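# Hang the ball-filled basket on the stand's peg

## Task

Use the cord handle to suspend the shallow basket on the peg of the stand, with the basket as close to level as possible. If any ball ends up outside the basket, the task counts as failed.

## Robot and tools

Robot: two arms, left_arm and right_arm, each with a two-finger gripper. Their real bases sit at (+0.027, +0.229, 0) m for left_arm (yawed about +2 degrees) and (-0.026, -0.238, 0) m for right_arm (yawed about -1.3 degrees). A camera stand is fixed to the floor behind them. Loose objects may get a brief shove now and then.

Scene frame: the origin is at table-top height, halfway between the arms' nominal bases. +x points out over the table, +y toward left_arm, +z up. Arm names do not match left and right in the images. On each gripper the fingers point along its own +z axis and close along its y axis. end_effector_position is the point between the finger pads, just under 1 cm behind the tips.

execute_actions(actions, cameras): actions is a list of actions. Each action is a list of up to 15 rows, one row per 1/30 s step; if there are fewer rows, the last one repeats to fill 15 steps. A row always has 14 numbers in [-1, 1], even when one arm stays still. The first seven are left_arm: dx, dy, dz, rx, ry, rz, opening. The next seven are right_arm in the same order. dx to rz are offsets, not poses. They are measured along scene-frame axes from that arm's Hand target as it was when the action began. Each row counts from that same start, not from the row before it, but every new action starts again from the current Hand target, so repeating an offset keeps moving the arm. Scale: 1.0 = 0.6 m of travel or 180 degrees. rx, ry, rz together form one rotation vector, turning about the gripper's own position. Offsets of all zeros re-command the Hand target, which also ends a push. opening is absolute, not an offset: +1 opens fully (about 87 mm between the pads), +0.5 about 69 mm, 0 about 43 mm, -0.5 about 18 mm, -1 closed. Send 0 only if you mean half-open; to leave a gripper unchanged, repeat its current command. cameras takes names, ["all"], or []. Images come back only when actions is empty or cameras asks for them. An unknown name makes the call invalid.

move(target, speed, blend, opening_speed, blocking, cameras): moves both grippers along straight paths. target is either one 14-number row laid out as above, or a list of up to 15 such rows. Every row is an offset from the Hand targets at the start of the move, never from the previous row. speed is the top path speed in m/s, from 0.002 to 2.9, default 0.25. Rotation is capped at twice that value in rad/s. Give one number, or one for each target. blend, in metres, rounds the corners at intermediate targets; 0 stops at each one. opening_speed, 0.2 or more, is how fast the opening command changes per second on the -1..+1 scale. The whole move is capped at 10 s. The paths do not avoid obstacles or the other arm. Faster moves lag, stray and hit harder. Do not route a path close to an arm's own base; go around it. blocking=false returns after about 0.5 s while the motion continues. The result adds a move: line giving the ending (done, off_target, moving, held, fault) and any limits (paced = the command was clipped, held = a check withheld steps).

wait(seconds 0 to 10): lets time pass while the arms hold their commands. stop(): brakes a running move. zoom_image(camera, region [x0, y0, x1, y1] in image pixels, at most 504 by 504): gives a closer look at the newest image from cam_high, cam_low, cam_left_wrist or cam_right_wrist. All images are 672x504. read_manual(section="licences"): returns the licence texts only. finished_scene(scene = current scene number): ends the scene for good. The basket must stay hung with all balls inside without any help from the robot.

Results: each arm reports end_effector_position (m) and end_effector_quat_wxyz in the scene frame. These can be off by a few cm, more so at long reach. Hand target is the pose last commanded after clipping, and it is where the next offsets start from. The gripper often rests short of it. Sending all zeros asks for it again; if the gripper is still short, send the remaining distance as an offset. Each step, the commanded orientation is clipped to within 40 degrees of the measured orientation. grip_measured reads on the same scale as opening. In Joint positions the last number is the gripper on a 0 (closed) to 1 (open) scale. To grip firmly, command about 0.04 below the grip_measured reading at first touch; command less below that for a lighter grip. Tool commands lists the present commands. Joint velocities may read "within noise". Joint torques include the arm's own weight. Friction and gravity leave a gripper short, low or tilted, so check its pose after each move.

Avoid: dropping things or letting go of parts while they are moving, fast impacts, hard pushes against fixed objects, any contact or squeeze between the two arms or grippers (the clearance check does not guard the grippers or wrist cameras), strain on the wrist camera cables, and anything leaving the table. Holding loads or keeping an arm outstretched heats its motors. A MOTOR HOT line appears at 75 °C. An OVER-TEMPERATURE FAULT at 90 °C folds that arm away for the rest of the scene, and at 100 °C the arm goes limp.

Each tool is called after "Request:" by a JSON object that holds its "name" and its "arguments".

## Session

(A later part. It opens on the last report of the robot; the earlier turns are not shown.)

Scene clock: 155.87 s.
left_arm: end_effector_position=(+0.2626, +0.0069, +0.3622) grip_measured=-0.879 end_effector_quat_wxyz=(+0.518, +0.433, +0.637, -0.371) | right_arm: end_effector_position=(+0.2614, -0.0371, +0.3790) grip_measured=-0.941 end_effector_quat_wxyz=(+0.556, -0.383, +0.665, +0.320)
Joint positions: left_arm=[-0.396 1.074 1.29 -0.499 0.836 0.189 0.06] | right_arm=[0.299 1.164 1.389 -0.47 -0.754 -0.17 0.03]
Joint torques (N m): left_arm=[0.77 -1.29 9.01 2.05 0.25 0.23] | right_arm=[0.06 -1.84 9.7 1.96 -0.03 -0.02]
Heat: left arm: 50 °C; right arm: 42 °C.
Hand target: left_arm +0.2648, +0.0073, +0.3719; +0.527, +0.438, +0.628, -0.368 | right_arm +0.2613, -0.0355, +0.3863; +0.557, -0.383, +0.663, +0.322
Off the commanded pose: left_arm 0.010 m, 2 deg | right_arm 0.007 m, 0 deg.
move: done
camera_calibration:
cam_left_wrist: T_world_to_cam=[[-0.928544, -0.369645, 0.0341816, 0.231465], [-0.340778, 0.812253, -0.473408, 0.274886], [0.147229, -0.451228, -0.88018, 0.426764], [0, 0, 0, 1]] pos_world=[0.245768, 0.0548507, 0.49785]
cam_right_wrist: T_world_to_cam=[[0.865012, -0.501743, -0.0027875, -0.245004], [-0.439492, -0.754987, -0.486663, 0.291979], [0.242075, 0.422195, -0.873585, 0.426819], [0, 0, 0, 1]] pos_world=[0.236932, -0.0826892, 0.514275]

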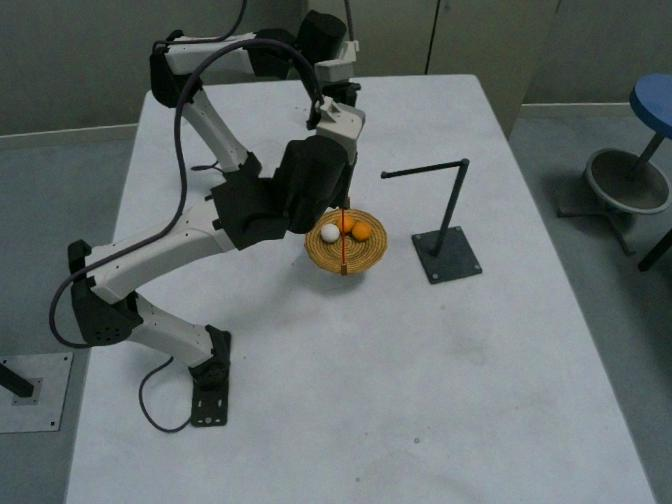

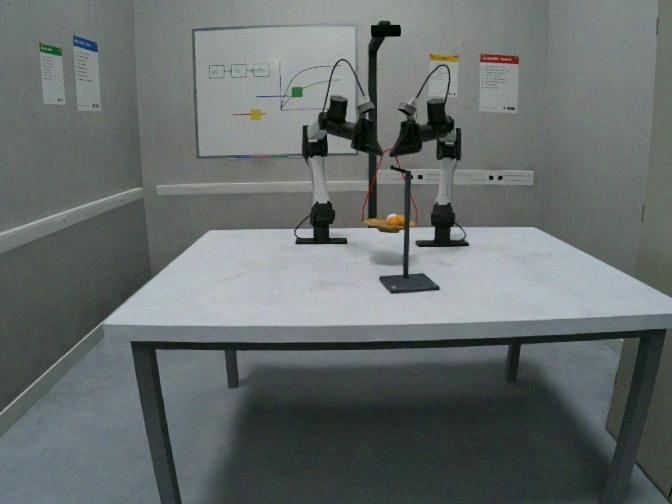

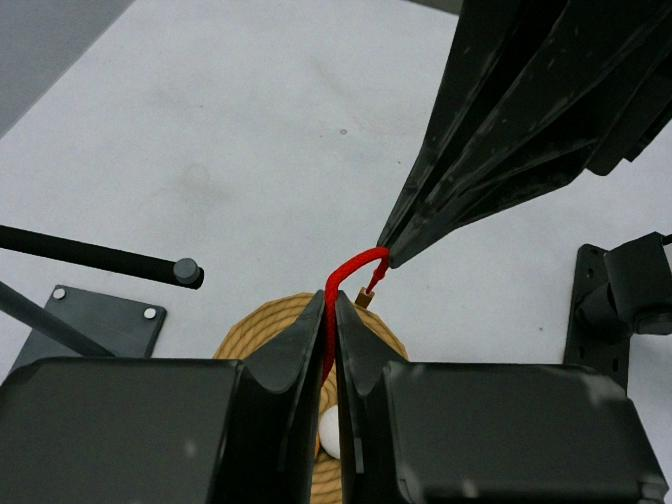

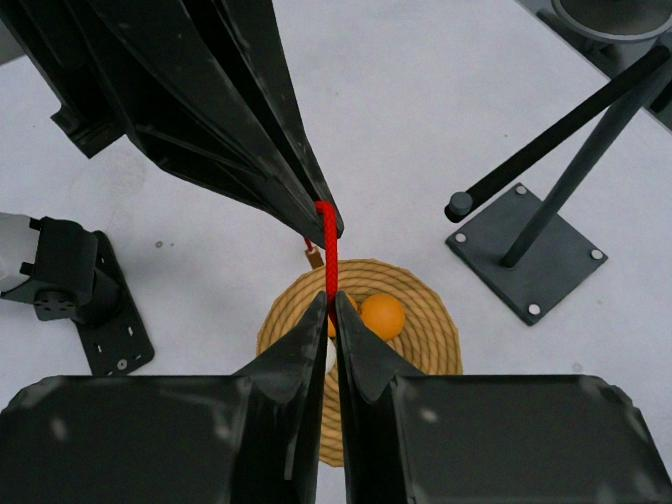

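Request:
{"name": "move", "arguments": {"target": [[0.11,0.02,0,0,0,0,-1, 0.11,0.02,0,0,0,0,-1],[0.224,0.034,0,0,0,0,-1, 0.224,0.034,0,0,0,0,-1]], "speed": 0.07, "blend": [0.02,0], "cameras": ["all"]}}

Request:
{"name": "zoom_image", "arguments": {"camera": "cam_low", "region": [340, 120, 440, 260]}}

Scene clock: 187.53 s.
left_arm: end_effector_position=(+0.3941, +0.0282, +0.3624) grip_measured=-0.879 end_effector_quat_wxyz=(+0.516, +0.428, +0.644, -0.370) | right_arm: end_effector_position=(+0.3917, -0.0165, +0.3775) grip_measured=-0.941 end_effector_quat_wxyz=(+0.548, -0.373, +0.677, +0.321)
Joint positions: left_arm=[-0.186 1.527 1.642 -0.498 1.025 0.296 0.06] | right_arm=[0.258 1.646 1.795 -0.426 -0.78 -0.171 0.03]
Joint torques (N m): left_arm=[0.66 -5.04 9.35 2.08 0.42 0.24] | right_arm=[-0.62 -5.86 10.07 2.26 -0.23 -0.09]
Heat: left arm: 51 °C; right arm: 44 °C.
Hand target: left_arm +0.3992, +0.0278, +0.3721; +0.528, +0.438, +0.628, -0.368 | right_arm +0.3957, -0.0152, +0.3864; +0.557, -0.383, +0.663, +0.322
Off the commanded pose: left_arm 0.011 m, 3 deg | right_arm 0.010 m, 2 deg.
move: off_target (left_arm)
camera_calibration:
cam_left_wrist: T_world_to_cam=[[-0.923878, -0.379956, 0.0456376, 0.355802], [-0.355986, 0.80952, -0.466852, 0.306051], [0.140438, -0.447561, -0.883157, 0.420767], [0, 0, 0, 1]] pos_world=[0.378575, 0.075753, 0.498246]
cam_right_wrist: T_world_to_cam=[[0.856012, -0.516173, -0.0284371, -0.33448], [-0.466885, -0.748313, -0.471218, 0.369054], [0.22195, 0.416645, -0.881558, 0.39607], [0, 0, 0, 1]] pos_world=[0.370717, -0.0615023, 0.513552]

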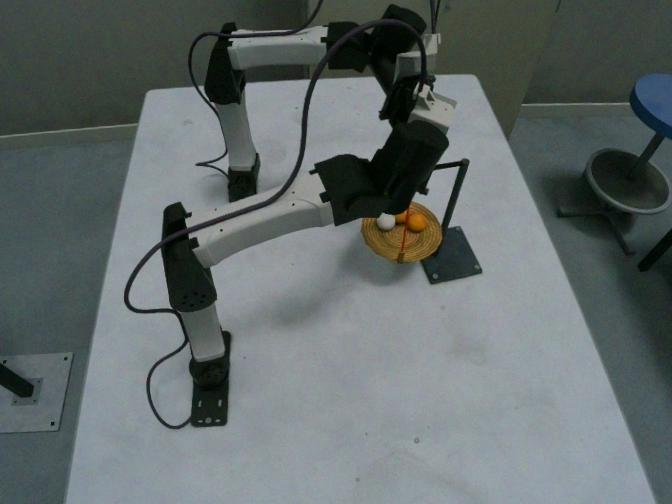

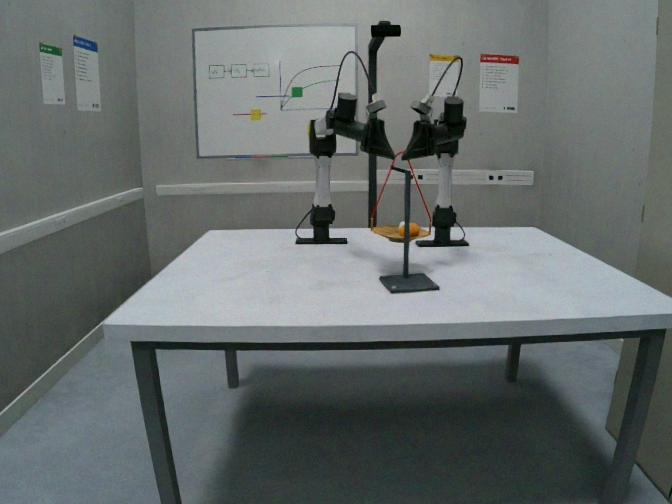

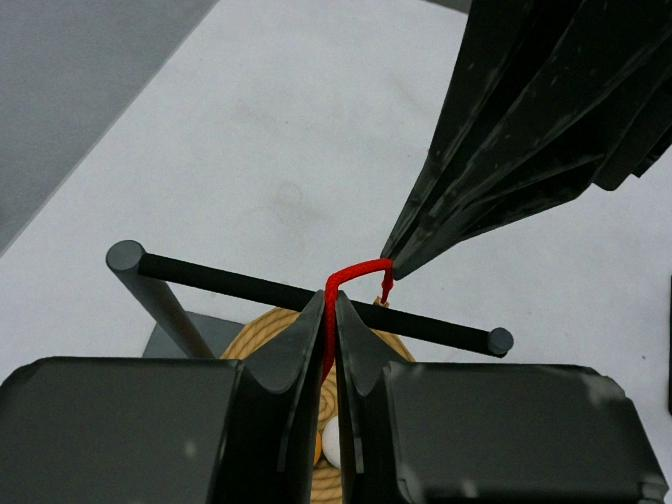

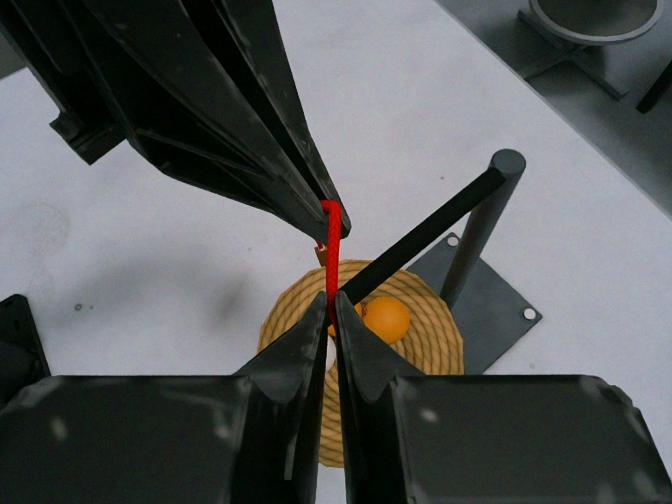

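Scaled by 3.600 from the camera's 672x504 image, which has a finer 960x720 frame.

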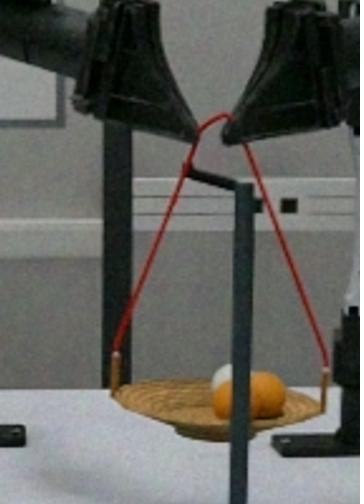

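Request:
{"name": "move", "arguments": {"target": [[0,-0.022,0.012,0,0,0,-1, 0,-0.022,0.0,0,0,0,-1],[0,-0.022,-0.03,0,0,0,-1, 0,-0.022,-0.045,0,0,0,-1]], "speed": 0.05, "cameras": ["all"]}}

Request:
{"name": "zoom_image", "arguments": {"camera": "cam_low", "region": [340, 140, 440, 280]}}

Request:
{"name": "zoom_image", "arguments": {"camera": "cam_right_wrist", "region": [220, 180, 440, 380]}}

Request:
{"name": "zoom_image", "arguments": {"camera": "cam_left_wrist", "region": [220, 180, 440, 380]}}

Scene clock: 195.80 s.
left_arm: end_effector_position=(+0.3986, +0.0158, +0.3470) grip_measured=-0.879 end_effector_quat_wxyz=(+0.513, +0.435, +0.638, -0.375) | right_arm: end_effector_position=(+0.4017, -0.0265, +0.3522) grip_measured=-0.941 end_effector_quat_wxyz=(+0.547, -0.375, +0.675, +0.323)
Joint positions: left_arm=[-0.217 1.541 1.587 -0.42 1.016 0.289 0.06] | right_arm=[0.221 1.646 1.692 -0.333 -0.821 -0.186 0.03]
Joint torques (N m): left_arm=[-0.13 -7.95 6.13 2.31 0.11 0.04] | right_arm=[-0.8 -9.74 5.29 2.27 -0.25 -0.18]
Heat: left arm: 51 °C; right arm: 45 °C.
Hand target: left_arm +0.3992, +0.0147, +0.3540; +0.527, +0.438, +0.628, -0.368 | right_arm +0.3957, -0.0284, +0.3594; +0.557, -0.383, +0.663, +0.322
Off the commanded pose: left_arm 0.007 m, 2 deg | right_arm 0.009 m, 2 deg.
move: done
camera_calibration:
cam_left_wrist: T_world_to_cam=[[-0.931945, -0.360098, 0.0425121, 0.359932], [-0.336909, 0.816602, -0.468671, 0.303573], [0.134052, -0.451098, -0.882349, 0.403324], [0, 0, 0, 1]] pos_world=[0.383647, 0.0636513, 0.482847]
cam_right_wrist: T_world_to_cam=[[0.859218, -0.510764, -0.0293889, -0.349647], [-0.462363, -0.75064, -0.471974, 0.352791], [0.219007, 0.419117, -0.881123, 0.376815], [0, 0, 0, 1]] pos_world=[0.381016, -0.0716971, 0.488252]

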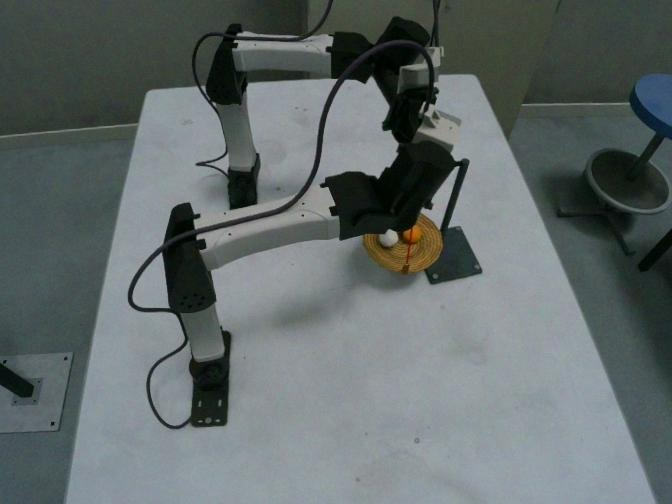

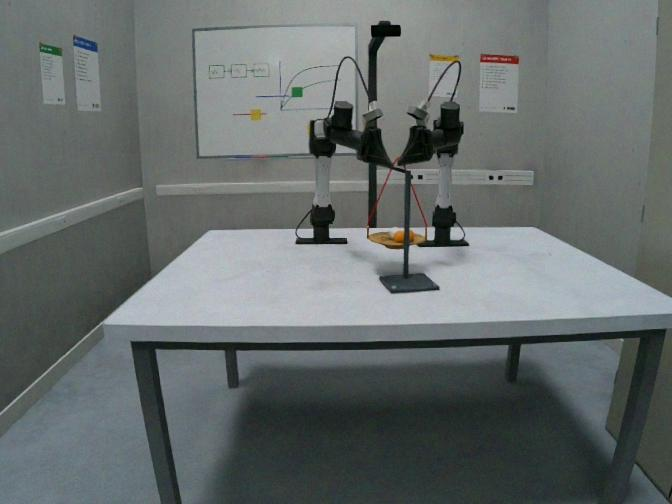

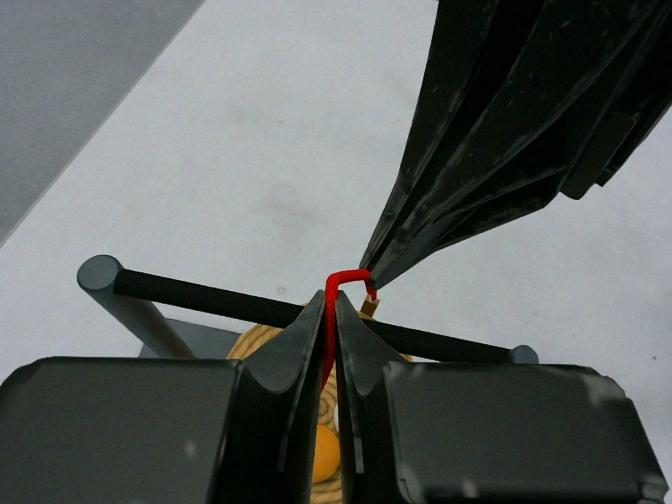

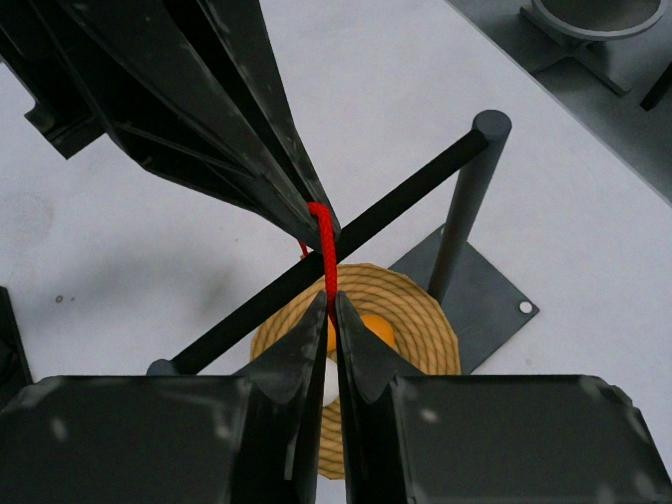

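Scaled by 3.600 from the camera's 672x504 image, which has a finer 960x720 frame.

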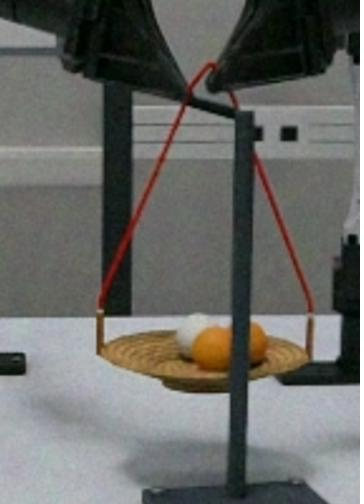

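Scaled by 2.291 from the camera's 672x504 image, which has a finer 960x720 frame.

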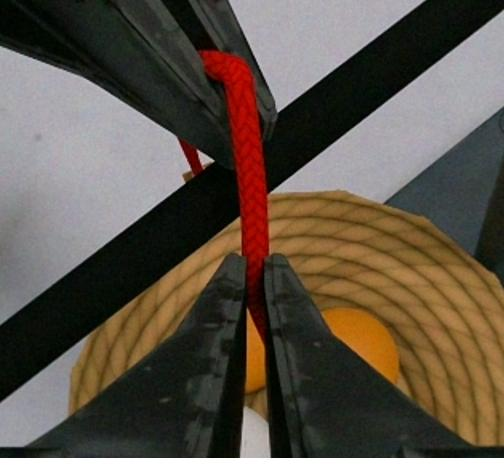

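Scaled by 2.291 from the camera's 672x504 image, which has a finer 960x720 frame.

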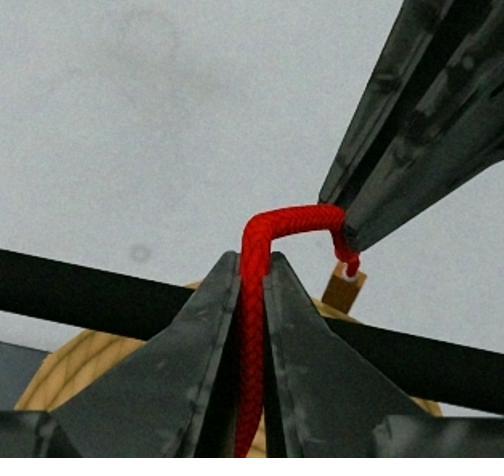

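Request:
{"name": "move", "arguments": {"target": [[0,0.016,0,0,0,0,-1, 0,0.002,0.0,0,0,0,-1],[0,0.016,-0.03,0,0,0,-1, -0.004,0.002,-0.03,0,0,0,-1]], "speed": 0.04, "cameras": ["cam_low","cam_left_wrist","cam_right_wrist"]}}

Request:
{"name": "zoom_image", "arguments": {"camera": "cam_low", "region": [340, 140, 440, 280]}}

Request:
{"name": "zoom_image", "arguments": {"camera": "cam_right_wrist", "region": [220, 180, 440, 380]}}

Request:
{"name": "zoom_image", "arguments": {"camera": "cam_left_wrist", "region": [220, 180, 440, 380]}}

Scene clock: 215.43 s.
left_arm: end_effector_position=(+0.4008, +0.0206, +0.3384) grip_measured=-0.879 end_effector_quat_wxyz=(+0.524, +0.439, +0.627, -0.374) | right_arm: end_effector_position=(+0.4021, -0.0260, +0.3402) grip_measured=-0.941 end_effector_quat_wxyz=(+0.557, -0.379, +0.666, +0.321)
Joint positions: left_arm=[-0.197 1.523 1.511 -0.332 1.042 0.291 0.06] | right_arm=[0.221 1.621 1.594 -0.231 -0.824 -0.186 0.03]
Joint torques (N m): left_arm=[0.68 -8.12 5.14 1.95 0.12 0.22] | right_arm=[-0.57 -9.54 5.31 2.08 -0.15 -0.11]
Heat: left arm: 48 °C; right arm: 43 °C.
Hand target: left_arm +0.3991, +0.0242, +0.3361; +0.527, +0.438, +0.628, -0.368 | right_arm +0.3933, -0.0271, +0.3414; +0.557, -0.383, +0.663, +0.322
Off the commanded pose: left_arm 0.005 m, 1 deg | right_arm 0.009 m, 1 deg.
move: done
camera_calibration:
cam_left_wrist: T_world_to_cam=[[-0.934758, -0.354738, 0.0197258, 0.372753], [-0.318481, 0.812022, -0.489071, 0.295922], [0.157474, -0.463445, -0.872021, 0.384961], [0, 0, 0, 1]] pos_world=[0.382058, 0.0703425, 0.473068]
cam_right_wrist: T_world_to_cam=[[0.86105, -0.508455, -0.00807223, -0.35803], [-0.446685, -0.748668, -0.489866, 0.347406], [0.243032, 0.425405, -0.87176, 0.353172], [0, 0, 0, 1]] pos_world=[0.377631, -0.0721918, 0.475174]
Images, in order (width x height): cam_low 672x504, cam_left_wrist 672x504, cam_right_wrist 672x504.

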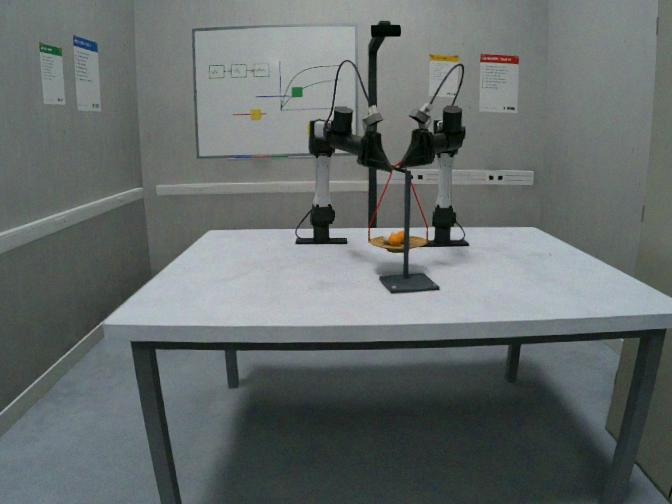

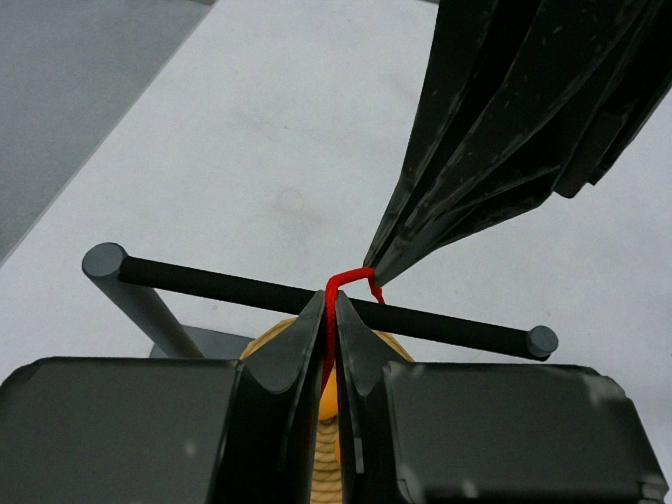

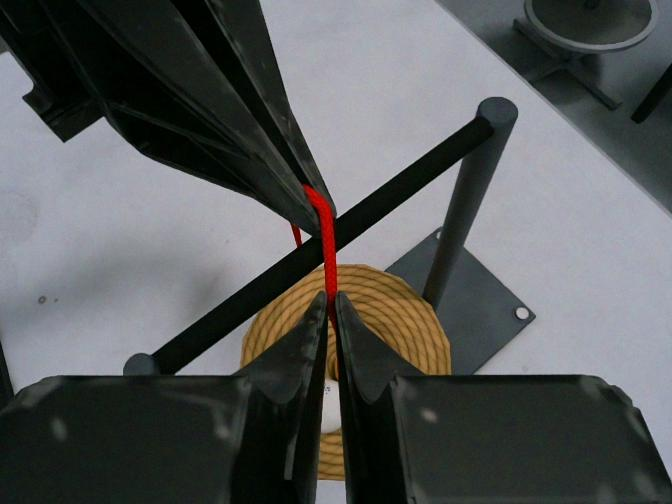

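Scaled by 3.600 from the camera's 672x504 image, which has a finer 960x720 frame.

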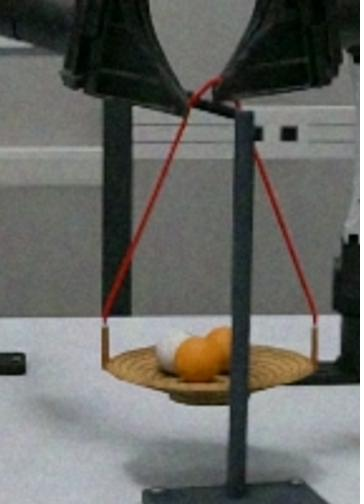

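Scaled by 2.291 from the camera's 672x504 image, which has a finer 960x720 frame.

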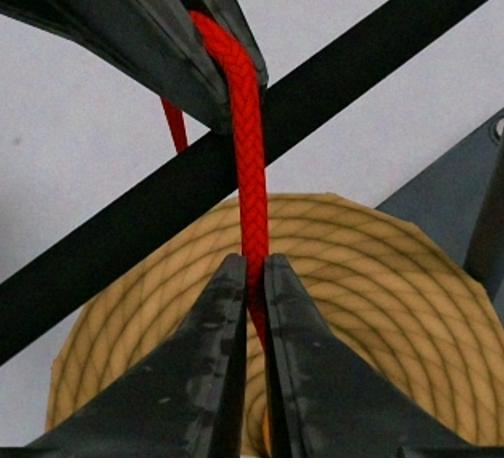

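Scaled by 2.291 from the camera's 672x504 image, which has a finer 960x720 frame.

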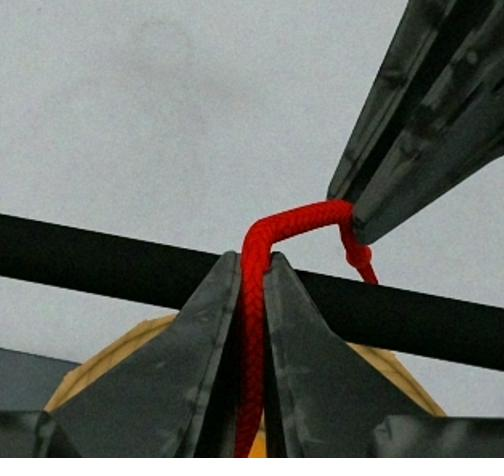

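Request:
{"name": "move", "arguments": {"target": [[0,0.013,0,0,0,0,-1, 0,0.013,0.0,0,0,0,-1],[0,0.013,-0.02,0,0,0,-1, 0,0.013,-0.022,0,0,0,-1]], "speed": 0.04, "cameras": ["cam_low","cam_left_wrist","cam_right_wrist"]}}

Request:
{"name": "zoom_image", "arguments": {"camera": "cam_low", "region": [340, 140, 440, 280]}}

Request:
{"name": "zoom_image", "arguments": {"camera": "cam_right_wrist", "region": [220, 180, 440, 380]}}

Request:
{"name": "zoom_image", "arguments": {"camera": "cam_left_wrist", "region": [220, 180, 440, 380]}}

Scene clock: 226.90 s.
left_arm: end_effector_position=(+0.4010, +0.0276, +0.3178) grip_measured=-0.879 end_effector_quat_wxyz=(+0.512, +0.433, +0.637, -0.380) | right_arm: end_effector_position=(+0.4014, -0.0189, +0.3328) grip_measured=-0.941 end_effector_quat_wxyz=(+0.564, -0.385, +0.657, +0.320)
Joint positions: left_arm=[-0.176 1.523 1.452 -0.32 1.062 0.305 0.06] | right_arm=[0.239 1.612 1.537 -0.159 -0.815 -0.186 0.03]
Joint torques (N m): left_arm=[0.88 -9.13 5.65 2.07 0.17 0.28] | right_arm=[-0.16 -9.01 5.15 1.93 -0.04 -0.01]
Heat: left arm: 48 °C; right arm: 42 °C.
Hand target: left_arm +0.3992, +0.0320, +0.3240; +0.527, +0.438, +0.628, -0.368 | right_arm +0.3934, -0.0194, +0.3281; +0.557, -0.383, +0.663, +0.322
Off the commanded pose: left_arm 0.008 m, 3 deg | right_arm 0.009 m, 1 deg.
move: off_target (left_arm)
camera_calibration:
cam_left_wrist: T_world_to_cam=[[-0.933449, -0.355012, 0.0513785, 0.365266], [-0.335679, 0.814012, -0.474029, 0.282273], [0.126463, -0.459729, -0.879009, 0.384889], [0, 0, 0, 1]] pos_world=[0.387036, 0.0768452, 0.45336]
cam_right_wrist: T_world_to_cam=[[0.865782, -0.500284, 0.0116948, -0.362299], [-0.427316, -0.751264, -0.502994, 0.345402], [0.260426, 0.430486, -0.864211, 0.334548], [0, 0, 0, 1]] pos_world=[0.374143, -0.0657832, 0.467092]
Images, in order (width x height): cam_low 672x504, cam_left_wrist 672x504, cam_right_wrist 672x504.

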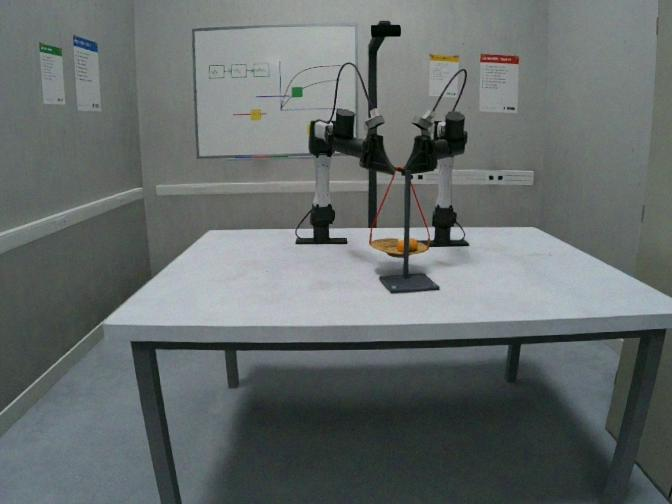

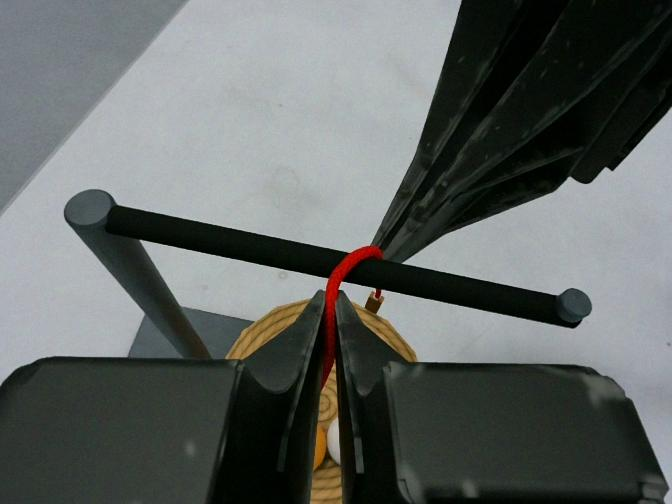

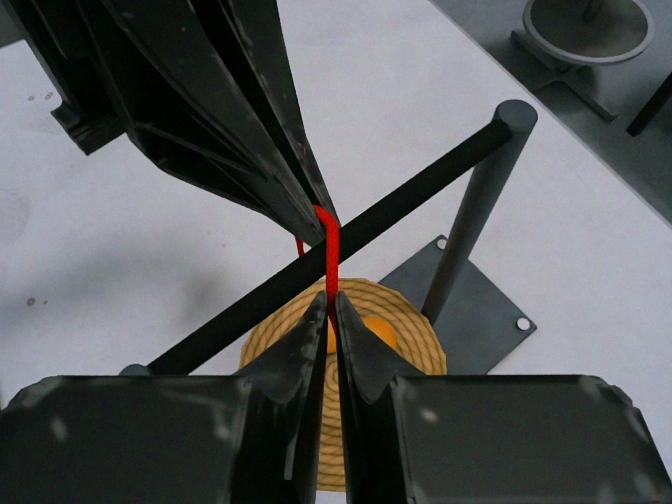

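Scaled by 3.600 from the camera's 672x504 image, which has a finer 960x720 frame.

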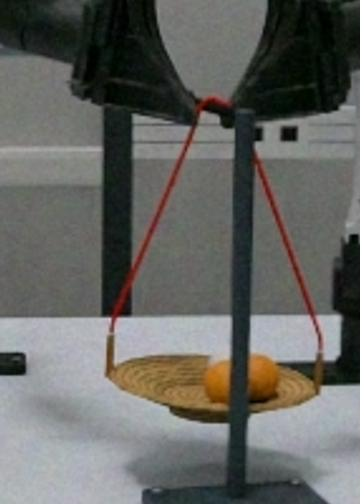

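Scaled by 2.291 from the camera's 672x504 image, which has a finer 960x720 frame.

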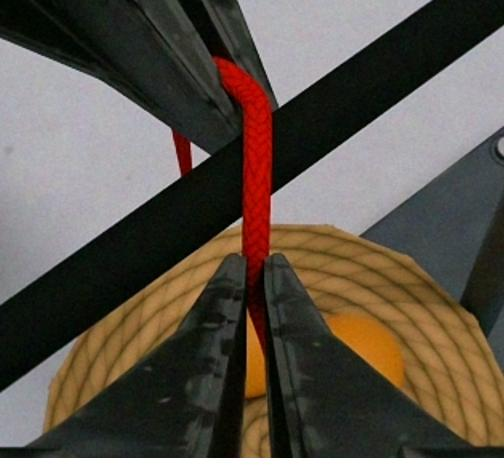

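Scaled by 2.291 from the camera's 672x504 image, which has a finer 960x720 frame.

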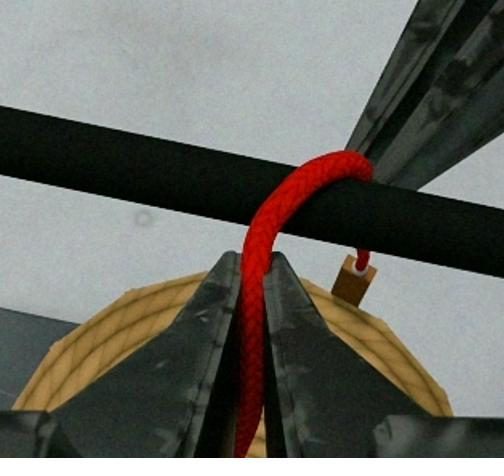

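Request:
{"name": "move", "arguments": {"target": [[0,0.006,0.004,0,0,0,-1, 0,0,-0.02,0,0,0,-1]], "speed": 0.04, "cameras": ["cam_low","cam_left_wrist","cam_right_wrist"]}}

Request:
{"name": "zoom_image", "arguments": {"camera": "cam_low", "region": [340, 140, 440, 280]}}

Request:
{"name": "zoom_image", "arguments": {"camera": "cam_right_wrist", "region": [220, 180, 440, 380]}}

Request:
{"name": "zoom_image", "arguments": {"camera": "cam_left_wrist", "region": [220, 180, 440, 380]}}

Scene clock: 234.87 s.
left_arm: end_effector_position=(+0.4000, +0.0278, +0.3185) grip_measured=-0.879 end_effector_quat_wxyz=(+0.512, +0.436, +0.633, -0.383) | right_arm: end_effector_position=(+0.4022, -0.0188, +0.3311) grip_measured=-0.941 end_effector_quat_wxyz=(+0.578, -0.388, +0.645, +0.315)
Joint positions: left_arm=[-0.173 1.523 1.452 -0.32 1.074 0.309 0.06] | right_arm=[0.239 1.598 1.488 -0.087 -0.815 -0.186 0.03]
Joint torques (N m): left_arm=[1.54 -9.13 6.49 1.91 0.15 0.31] | right_arm=[-0.12 -8.57 4.63 1.69 -0.06 -0.02]
Heat: left arm: 47 °C; right arm: 42 °C.
Hand target: left_arm +0.3991, +0.0356, +0.3264; +0.527, +0.438, +0.628, -0.368 | right_arm +0.3934, -0.0194, +0.3161; +0.557, -0.383, +0.663, +0.322
Off the commanded pose: left_arm 0.011 m, 3 deg | right_arm 0.017 m, 3 deg.
move: off_target (left_arm, right_arm)
camera_calibration:
cam_left_wrist: T_world_to_cam=[[-0.936721, -0.34669, 0.0485865, 0.36643], [-0.326609, 0.815507, -0.477782, 0.279691], [0.126019, -0.463417, -0.877134, 0.385388], [0, 0, 0, 1]] pos_world=[0.386026, 0.0775431, 0.453864]
cam_right_wrist: T_world_to_cam=[[0.864839, -0.500532, 0.0390056, -0.371513], [-0.408802, -0.74718, -0.524025, 0.344566], [0.291436, 0.437252, -0.850809, 0.316014], [0, 0, 0, 1]] pos_world=[0.370061, -0.0666794, 0.46392]
Images, in order (width x height): cam_low 672x504, cam_left_wrist 672x504, cam_right_wrist 672x504.

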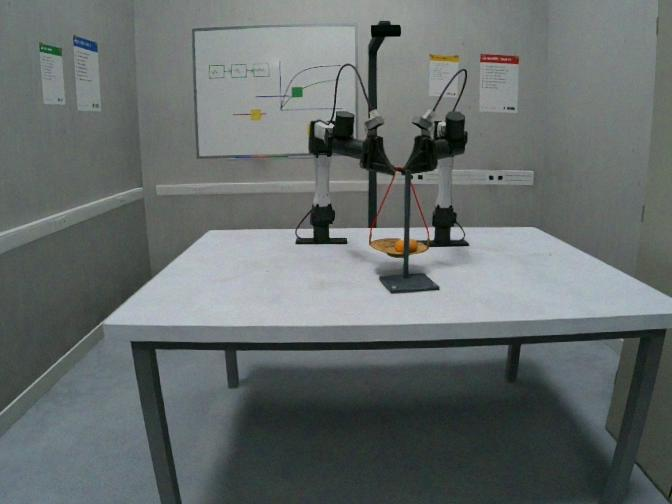

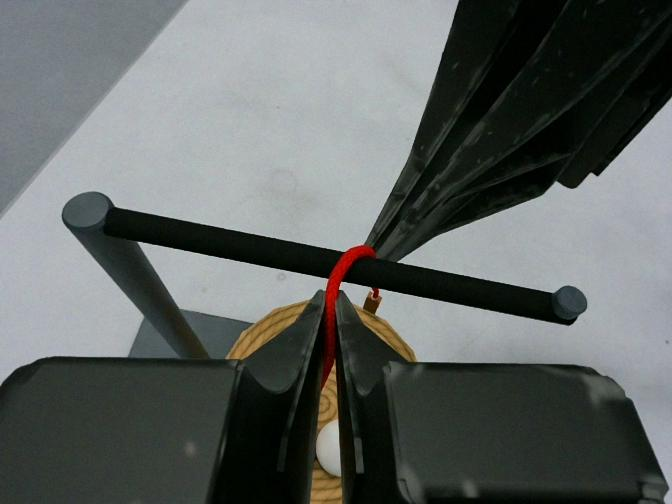

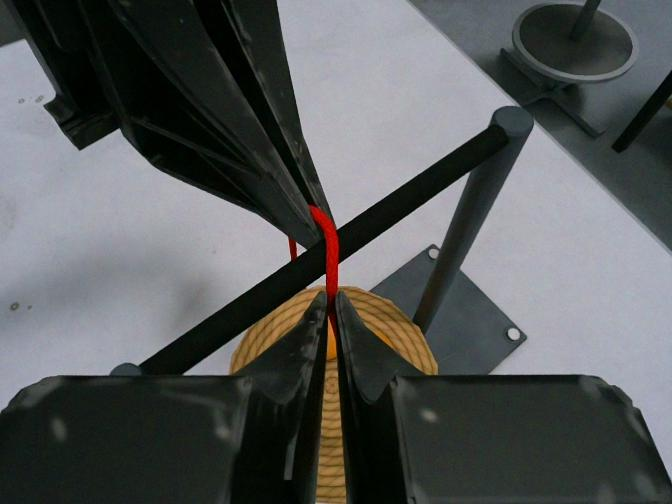

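Scaled by 3.600 from the camera's 672x504 image, which has a finer 960x720 frame.

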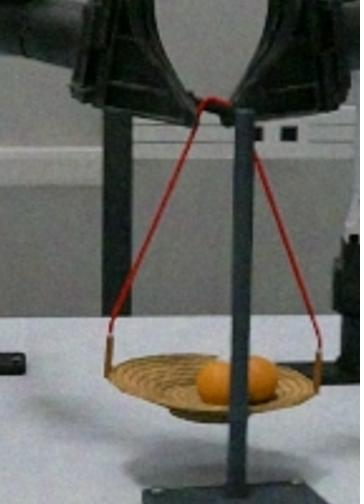

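Scaled by 2.291 from the camera's 672x504 image, which has a finer 960x720 frame.

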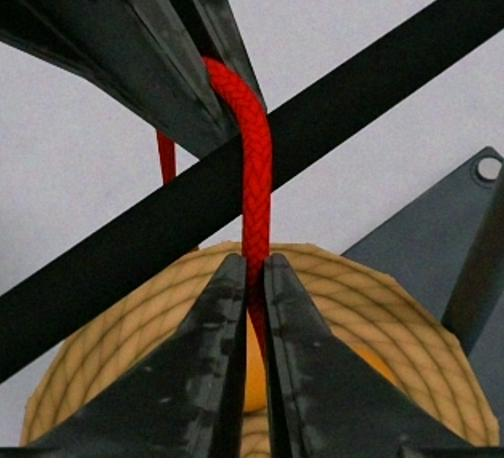

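Scaled by 2.291 from the camera's 672x504 image, which has a finer 960x720 frame.

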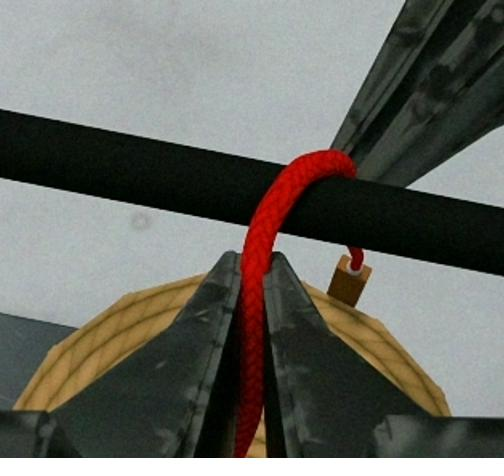

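Request:
{"name": "move", "arguments": {"target": [0,-0.004,0,0,0,0,-1, 0,0.003,0.016,0,0,0,-1], "speed": 0.04, "cameras": []}}

Request:
{"name": "move", "arguments": {"target": [0,0,0,0,0,0,-0.62, 0,0,0,0,0,0,-1], "opening_speed": 0.25, "cameras": ["cam_low","cam_left_wrist","cam_right_wrist"]}}

Request:
{"name": "zoom_image", "arguments": {"camera": "cam_low", "region": [340, 140, 440, 280]}}

Request:
{"name": "zoom_image", "arguments": {"camera": "cam_left_wrist", "region": [220, 180, 440, 380]}}

Scene clock: 244.87 s.
left_arm: end_effector_position=(+0.4000, +0.0278, +0.3185) grip_measured=-0.879 end_effector_quat_wxyz=(+0.512, +0.436, +0.633, -0.383) | right_arm: end_effector_position=(+0.4012, -0.0170, +0.3311) grip_measured=-0.941 end_effector_quat_wxyz=(+0.577, -0.390, +0.644, +0.317)
Joint positions: left_arm=[-0.173 1.523 1.452 -0.32 1.074 0.309 0.06] | right_arm=[0.243 1.598 1.488 -0.087 -0.815 -0.186 0.03]
Joint torques (N m): left_arm=[0.95 -9.09 6.45 1.96 0.09 0.24] | right_arm=[-0.28 -8.35 8.29 1.27 0.04 0.01]
Heat: left arm: 46 °C; right arm: 42 °C.
Hand target: left_arm +0.3991, +0.0332, +0.3264; +0.527, +0.438, +0.628, -0.368 | right_arm +0.3934, -0.0176, +0.3257; +0.557, -0.383, +0.663, +0.322
Off the commanded pose: left_arm 0.010 m, 3 deg | right_arm 0.010 m, 3 deg.
move: off_target (left_arm, right_arm)
No camera images: "cameras" was empty.

Scene clock: 246.60 s.
left_arm: end_effector_position=(+0.4007, +0.0290, +0.3185) grip_measured=-0.620 end_effector_quat_wxyz=(+0.513, +0.435, +0.634, -0.382) | right_arm: end_effector_position=(+0.3995, -0.0179, +0.3256) grip_measured=-0.941 end_effector_quat_wxyz=(+0.567, -0.386, +0.654, +0.319)
Joint positions: left_arm=[-0.17 1.523 1.452 -0.32 1.074 0.309 0.19] | right_arm=[0.243 1.598 1.488 -0.116 -0.812 -0.186 0.03]
Joint torques (N m): left_arm=[0.73 -9.06 6.43 1.96 0.09 0.23] | right_arm=[0.17 -7.92 8.2 1.62 0.04 -0.01]
Heat: left arm: 46 °C; right arm: 42 °C.
Hand target: left_arm +0.3992, +0.0332, +0.3264; +0.527, +0.438, +0.628, -0.368 | right_arm +0.3934, -0.0176, +0.3256; +0.557, -0.383, +0.663, +0.322
Off the commanded pose: left_arm 0.009 m, 2 deg | right_arm 0.006 m, 2 deg.
move: done
camera_calibration:
cam_left_wrist: T_world_to_cam=[[-0.935666, -0.349524, 0.0486019, 0.366998], [-0.329086, 0.814517, -0.47777, 0.279955], [0.127405, -0.463027, -0.87714, 0.385283], [0, 0, 0, 1]] pos_world=[0.38643, 0.0786432, 0.453864]
cam_right_wrist: T_world_to_cam=[[0.865867, -0.499942, 0.018217, -0.362174], [-0.422941, -0.750984, -0.507094, 0.341307], [0.267198, 0.431371, -0.861698, 0.324854], [0, 0, 0, 1]] pos_world=[0.371147, -0.0648825, 0.459598]
Images, in order (width x height): cam_low 672x504, cam_left_wrist 672x504, cam_right_wrist 672x504.

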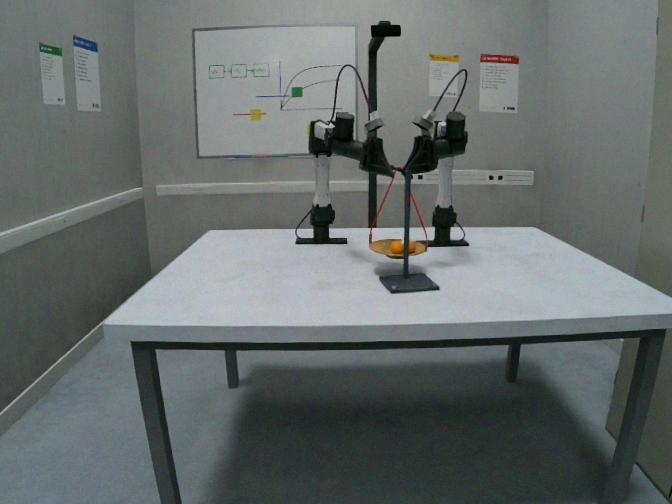

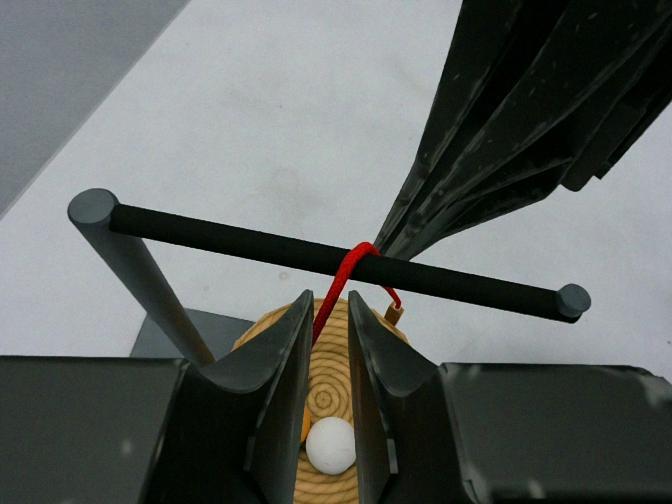

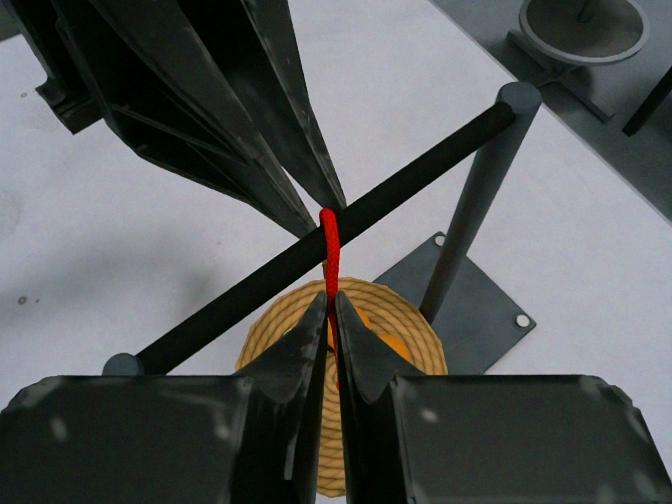

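Scaled by 3.600 from the camera's 672x504 image, which has a finer 960x720 frame.

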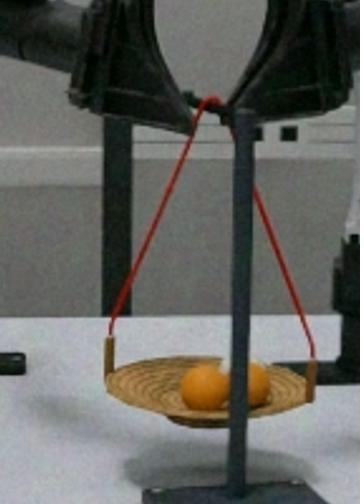

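Scaled by 2.291 from the camera's 672x504 image, which has a finer 960x720 frame.

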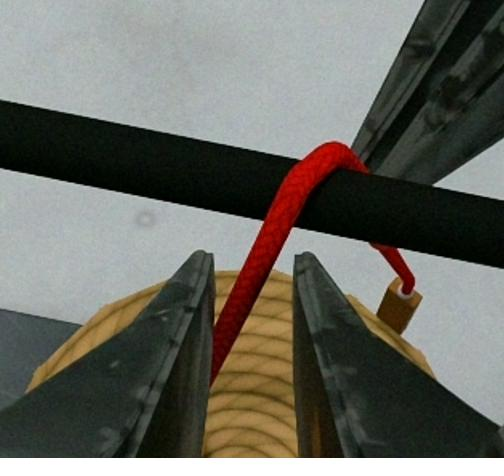

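Request:
{"name": "move", "arguments": {"target": [[0,0,0,0,0,0,-0.35, 0,0,0,0,0,0,-1],[-0.053,0.155,0.05,0,0,0,-0.35, 0,0,0,0,0,0,-1],[-0.15,0.3,0.05,0,0,0,-0.35, 0,0,0,0,0,0,-1]], "speed": [0.08,0.08,0.2], "blend": [0,0.03,0], "cameras": ["all"]}}

Request:
{"name": "zoom_image", "arguments": {"camera": "cam_low", "region": [340, 140, 440, 280]}}

Request:
{"name": "zoom_image", "arguments": {"camera": "cam_left_wrist", "region": [200, 0, 500, 300]}}

Scene clock: 257.93 s.
left_arm: end_effector_position=(+0.3072, +0.2117, +0.3559) grip_measured=-0.350 end_effector_quat_wxyz=(+0.587, +0.356, +0.665, -0.292) | right_arm: end_effector_position=(+0.3995, -0.0179, +0.3256) grip_measured=-0.941 end_effector_quat_wxyz=(+0.567, -0.386, +0.654, +0.319)
Joint positions: left_arm=[0.543 1.396 1.649 -1.546 1.425 1.321 0.325] | right_arm=[0.243 1.598 1.488 -0.116 -0.812 -0.186 0.03]
Joint torques (N m): left_arm=[-0.31 -2.56 7.42 0.68 0.47 0.28] | right_arm=[-0.09 -8.18 8.27 1.63 0 0.03]
Heat: left arm: 46 °C; right arm: 44 °C.
Hand target: left_arm +0.3092, +0.2132, +0.3564; +0.527, +0.438, +0.628, -0.368 | right_arm +0.3934, -0.0176, +0.3256; +0.557, -0.383, +0.663, +0.322
Off the commanded pose: left_arm 0.003 m, 15 deg | right_arm 0.006 m, 2 deg.
joint sent to its limit (left arm) — joint 4 (wrist pitch), lower limit. The joint targets are off in orientation, not in position.
move: off_target (left_arm)
camera_calibration:
cam_left_wrist: T_world_to_cam=[[-0.80531, -0.592568, -0.0184223, 0.376887], [-0.499792, 0.695284, -0.516515, 0.209698], [0.318879, -0.406748, -0.85608, 0.436337], [0, 0, 0, 1]] pos_world=[0.269178, 0.25501, 0.488795]
cam_right_wrist: T_world_to_cam=[[0.865867, -0.499942, 0.018217, -0.362174], [-0.422941, -0.750984, -0.507094, 0.341307], [0.267198, 0.431371, -0.861698, 0.324854], [0, 0, 0, 1]] pos_world=[0.371147, -0.0648825, 0.459598]

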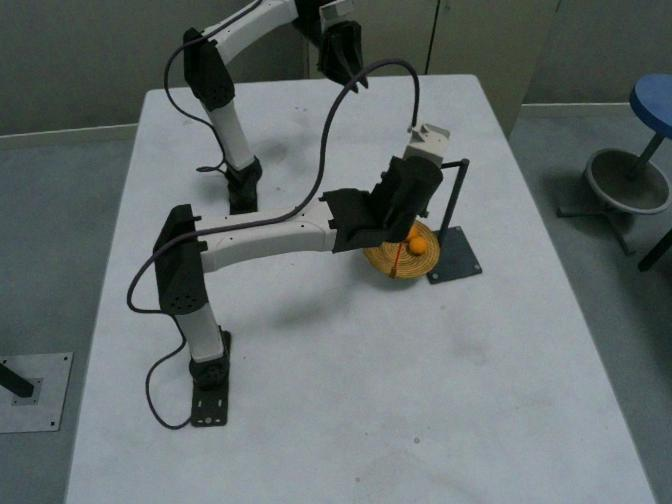

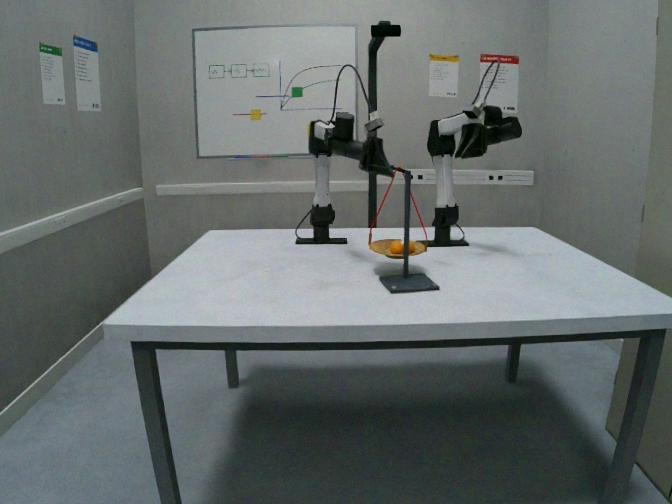

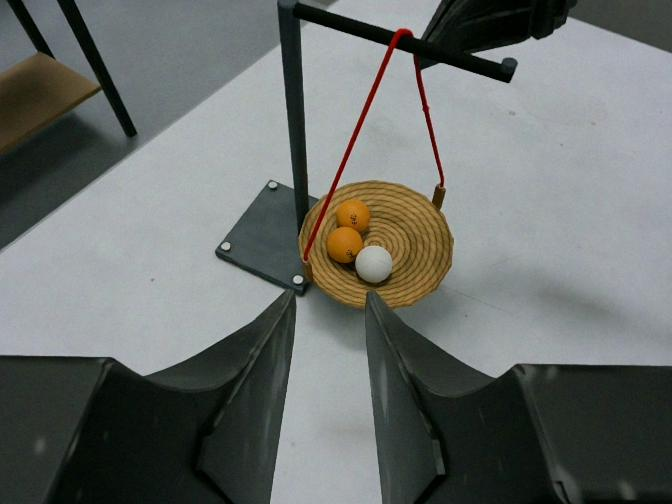

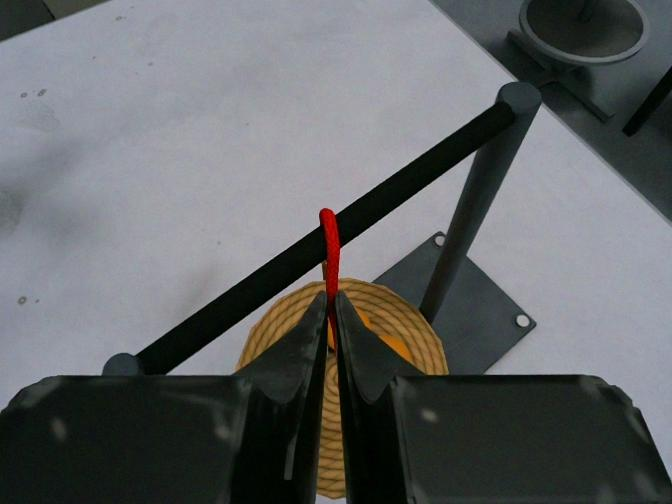

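Scaled by 3.600 from the camera's 672x504 image, which has a finer 960x720 frame.

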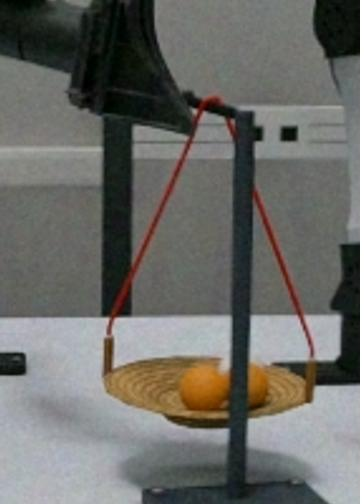

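Scaled by 1.680 from the camera's 672x504 image, which has a finer 960x720 frame.

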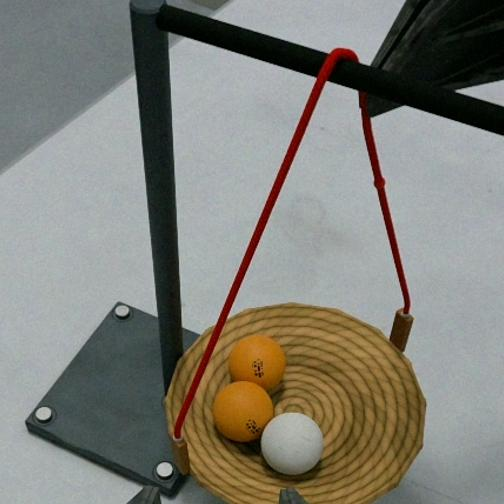

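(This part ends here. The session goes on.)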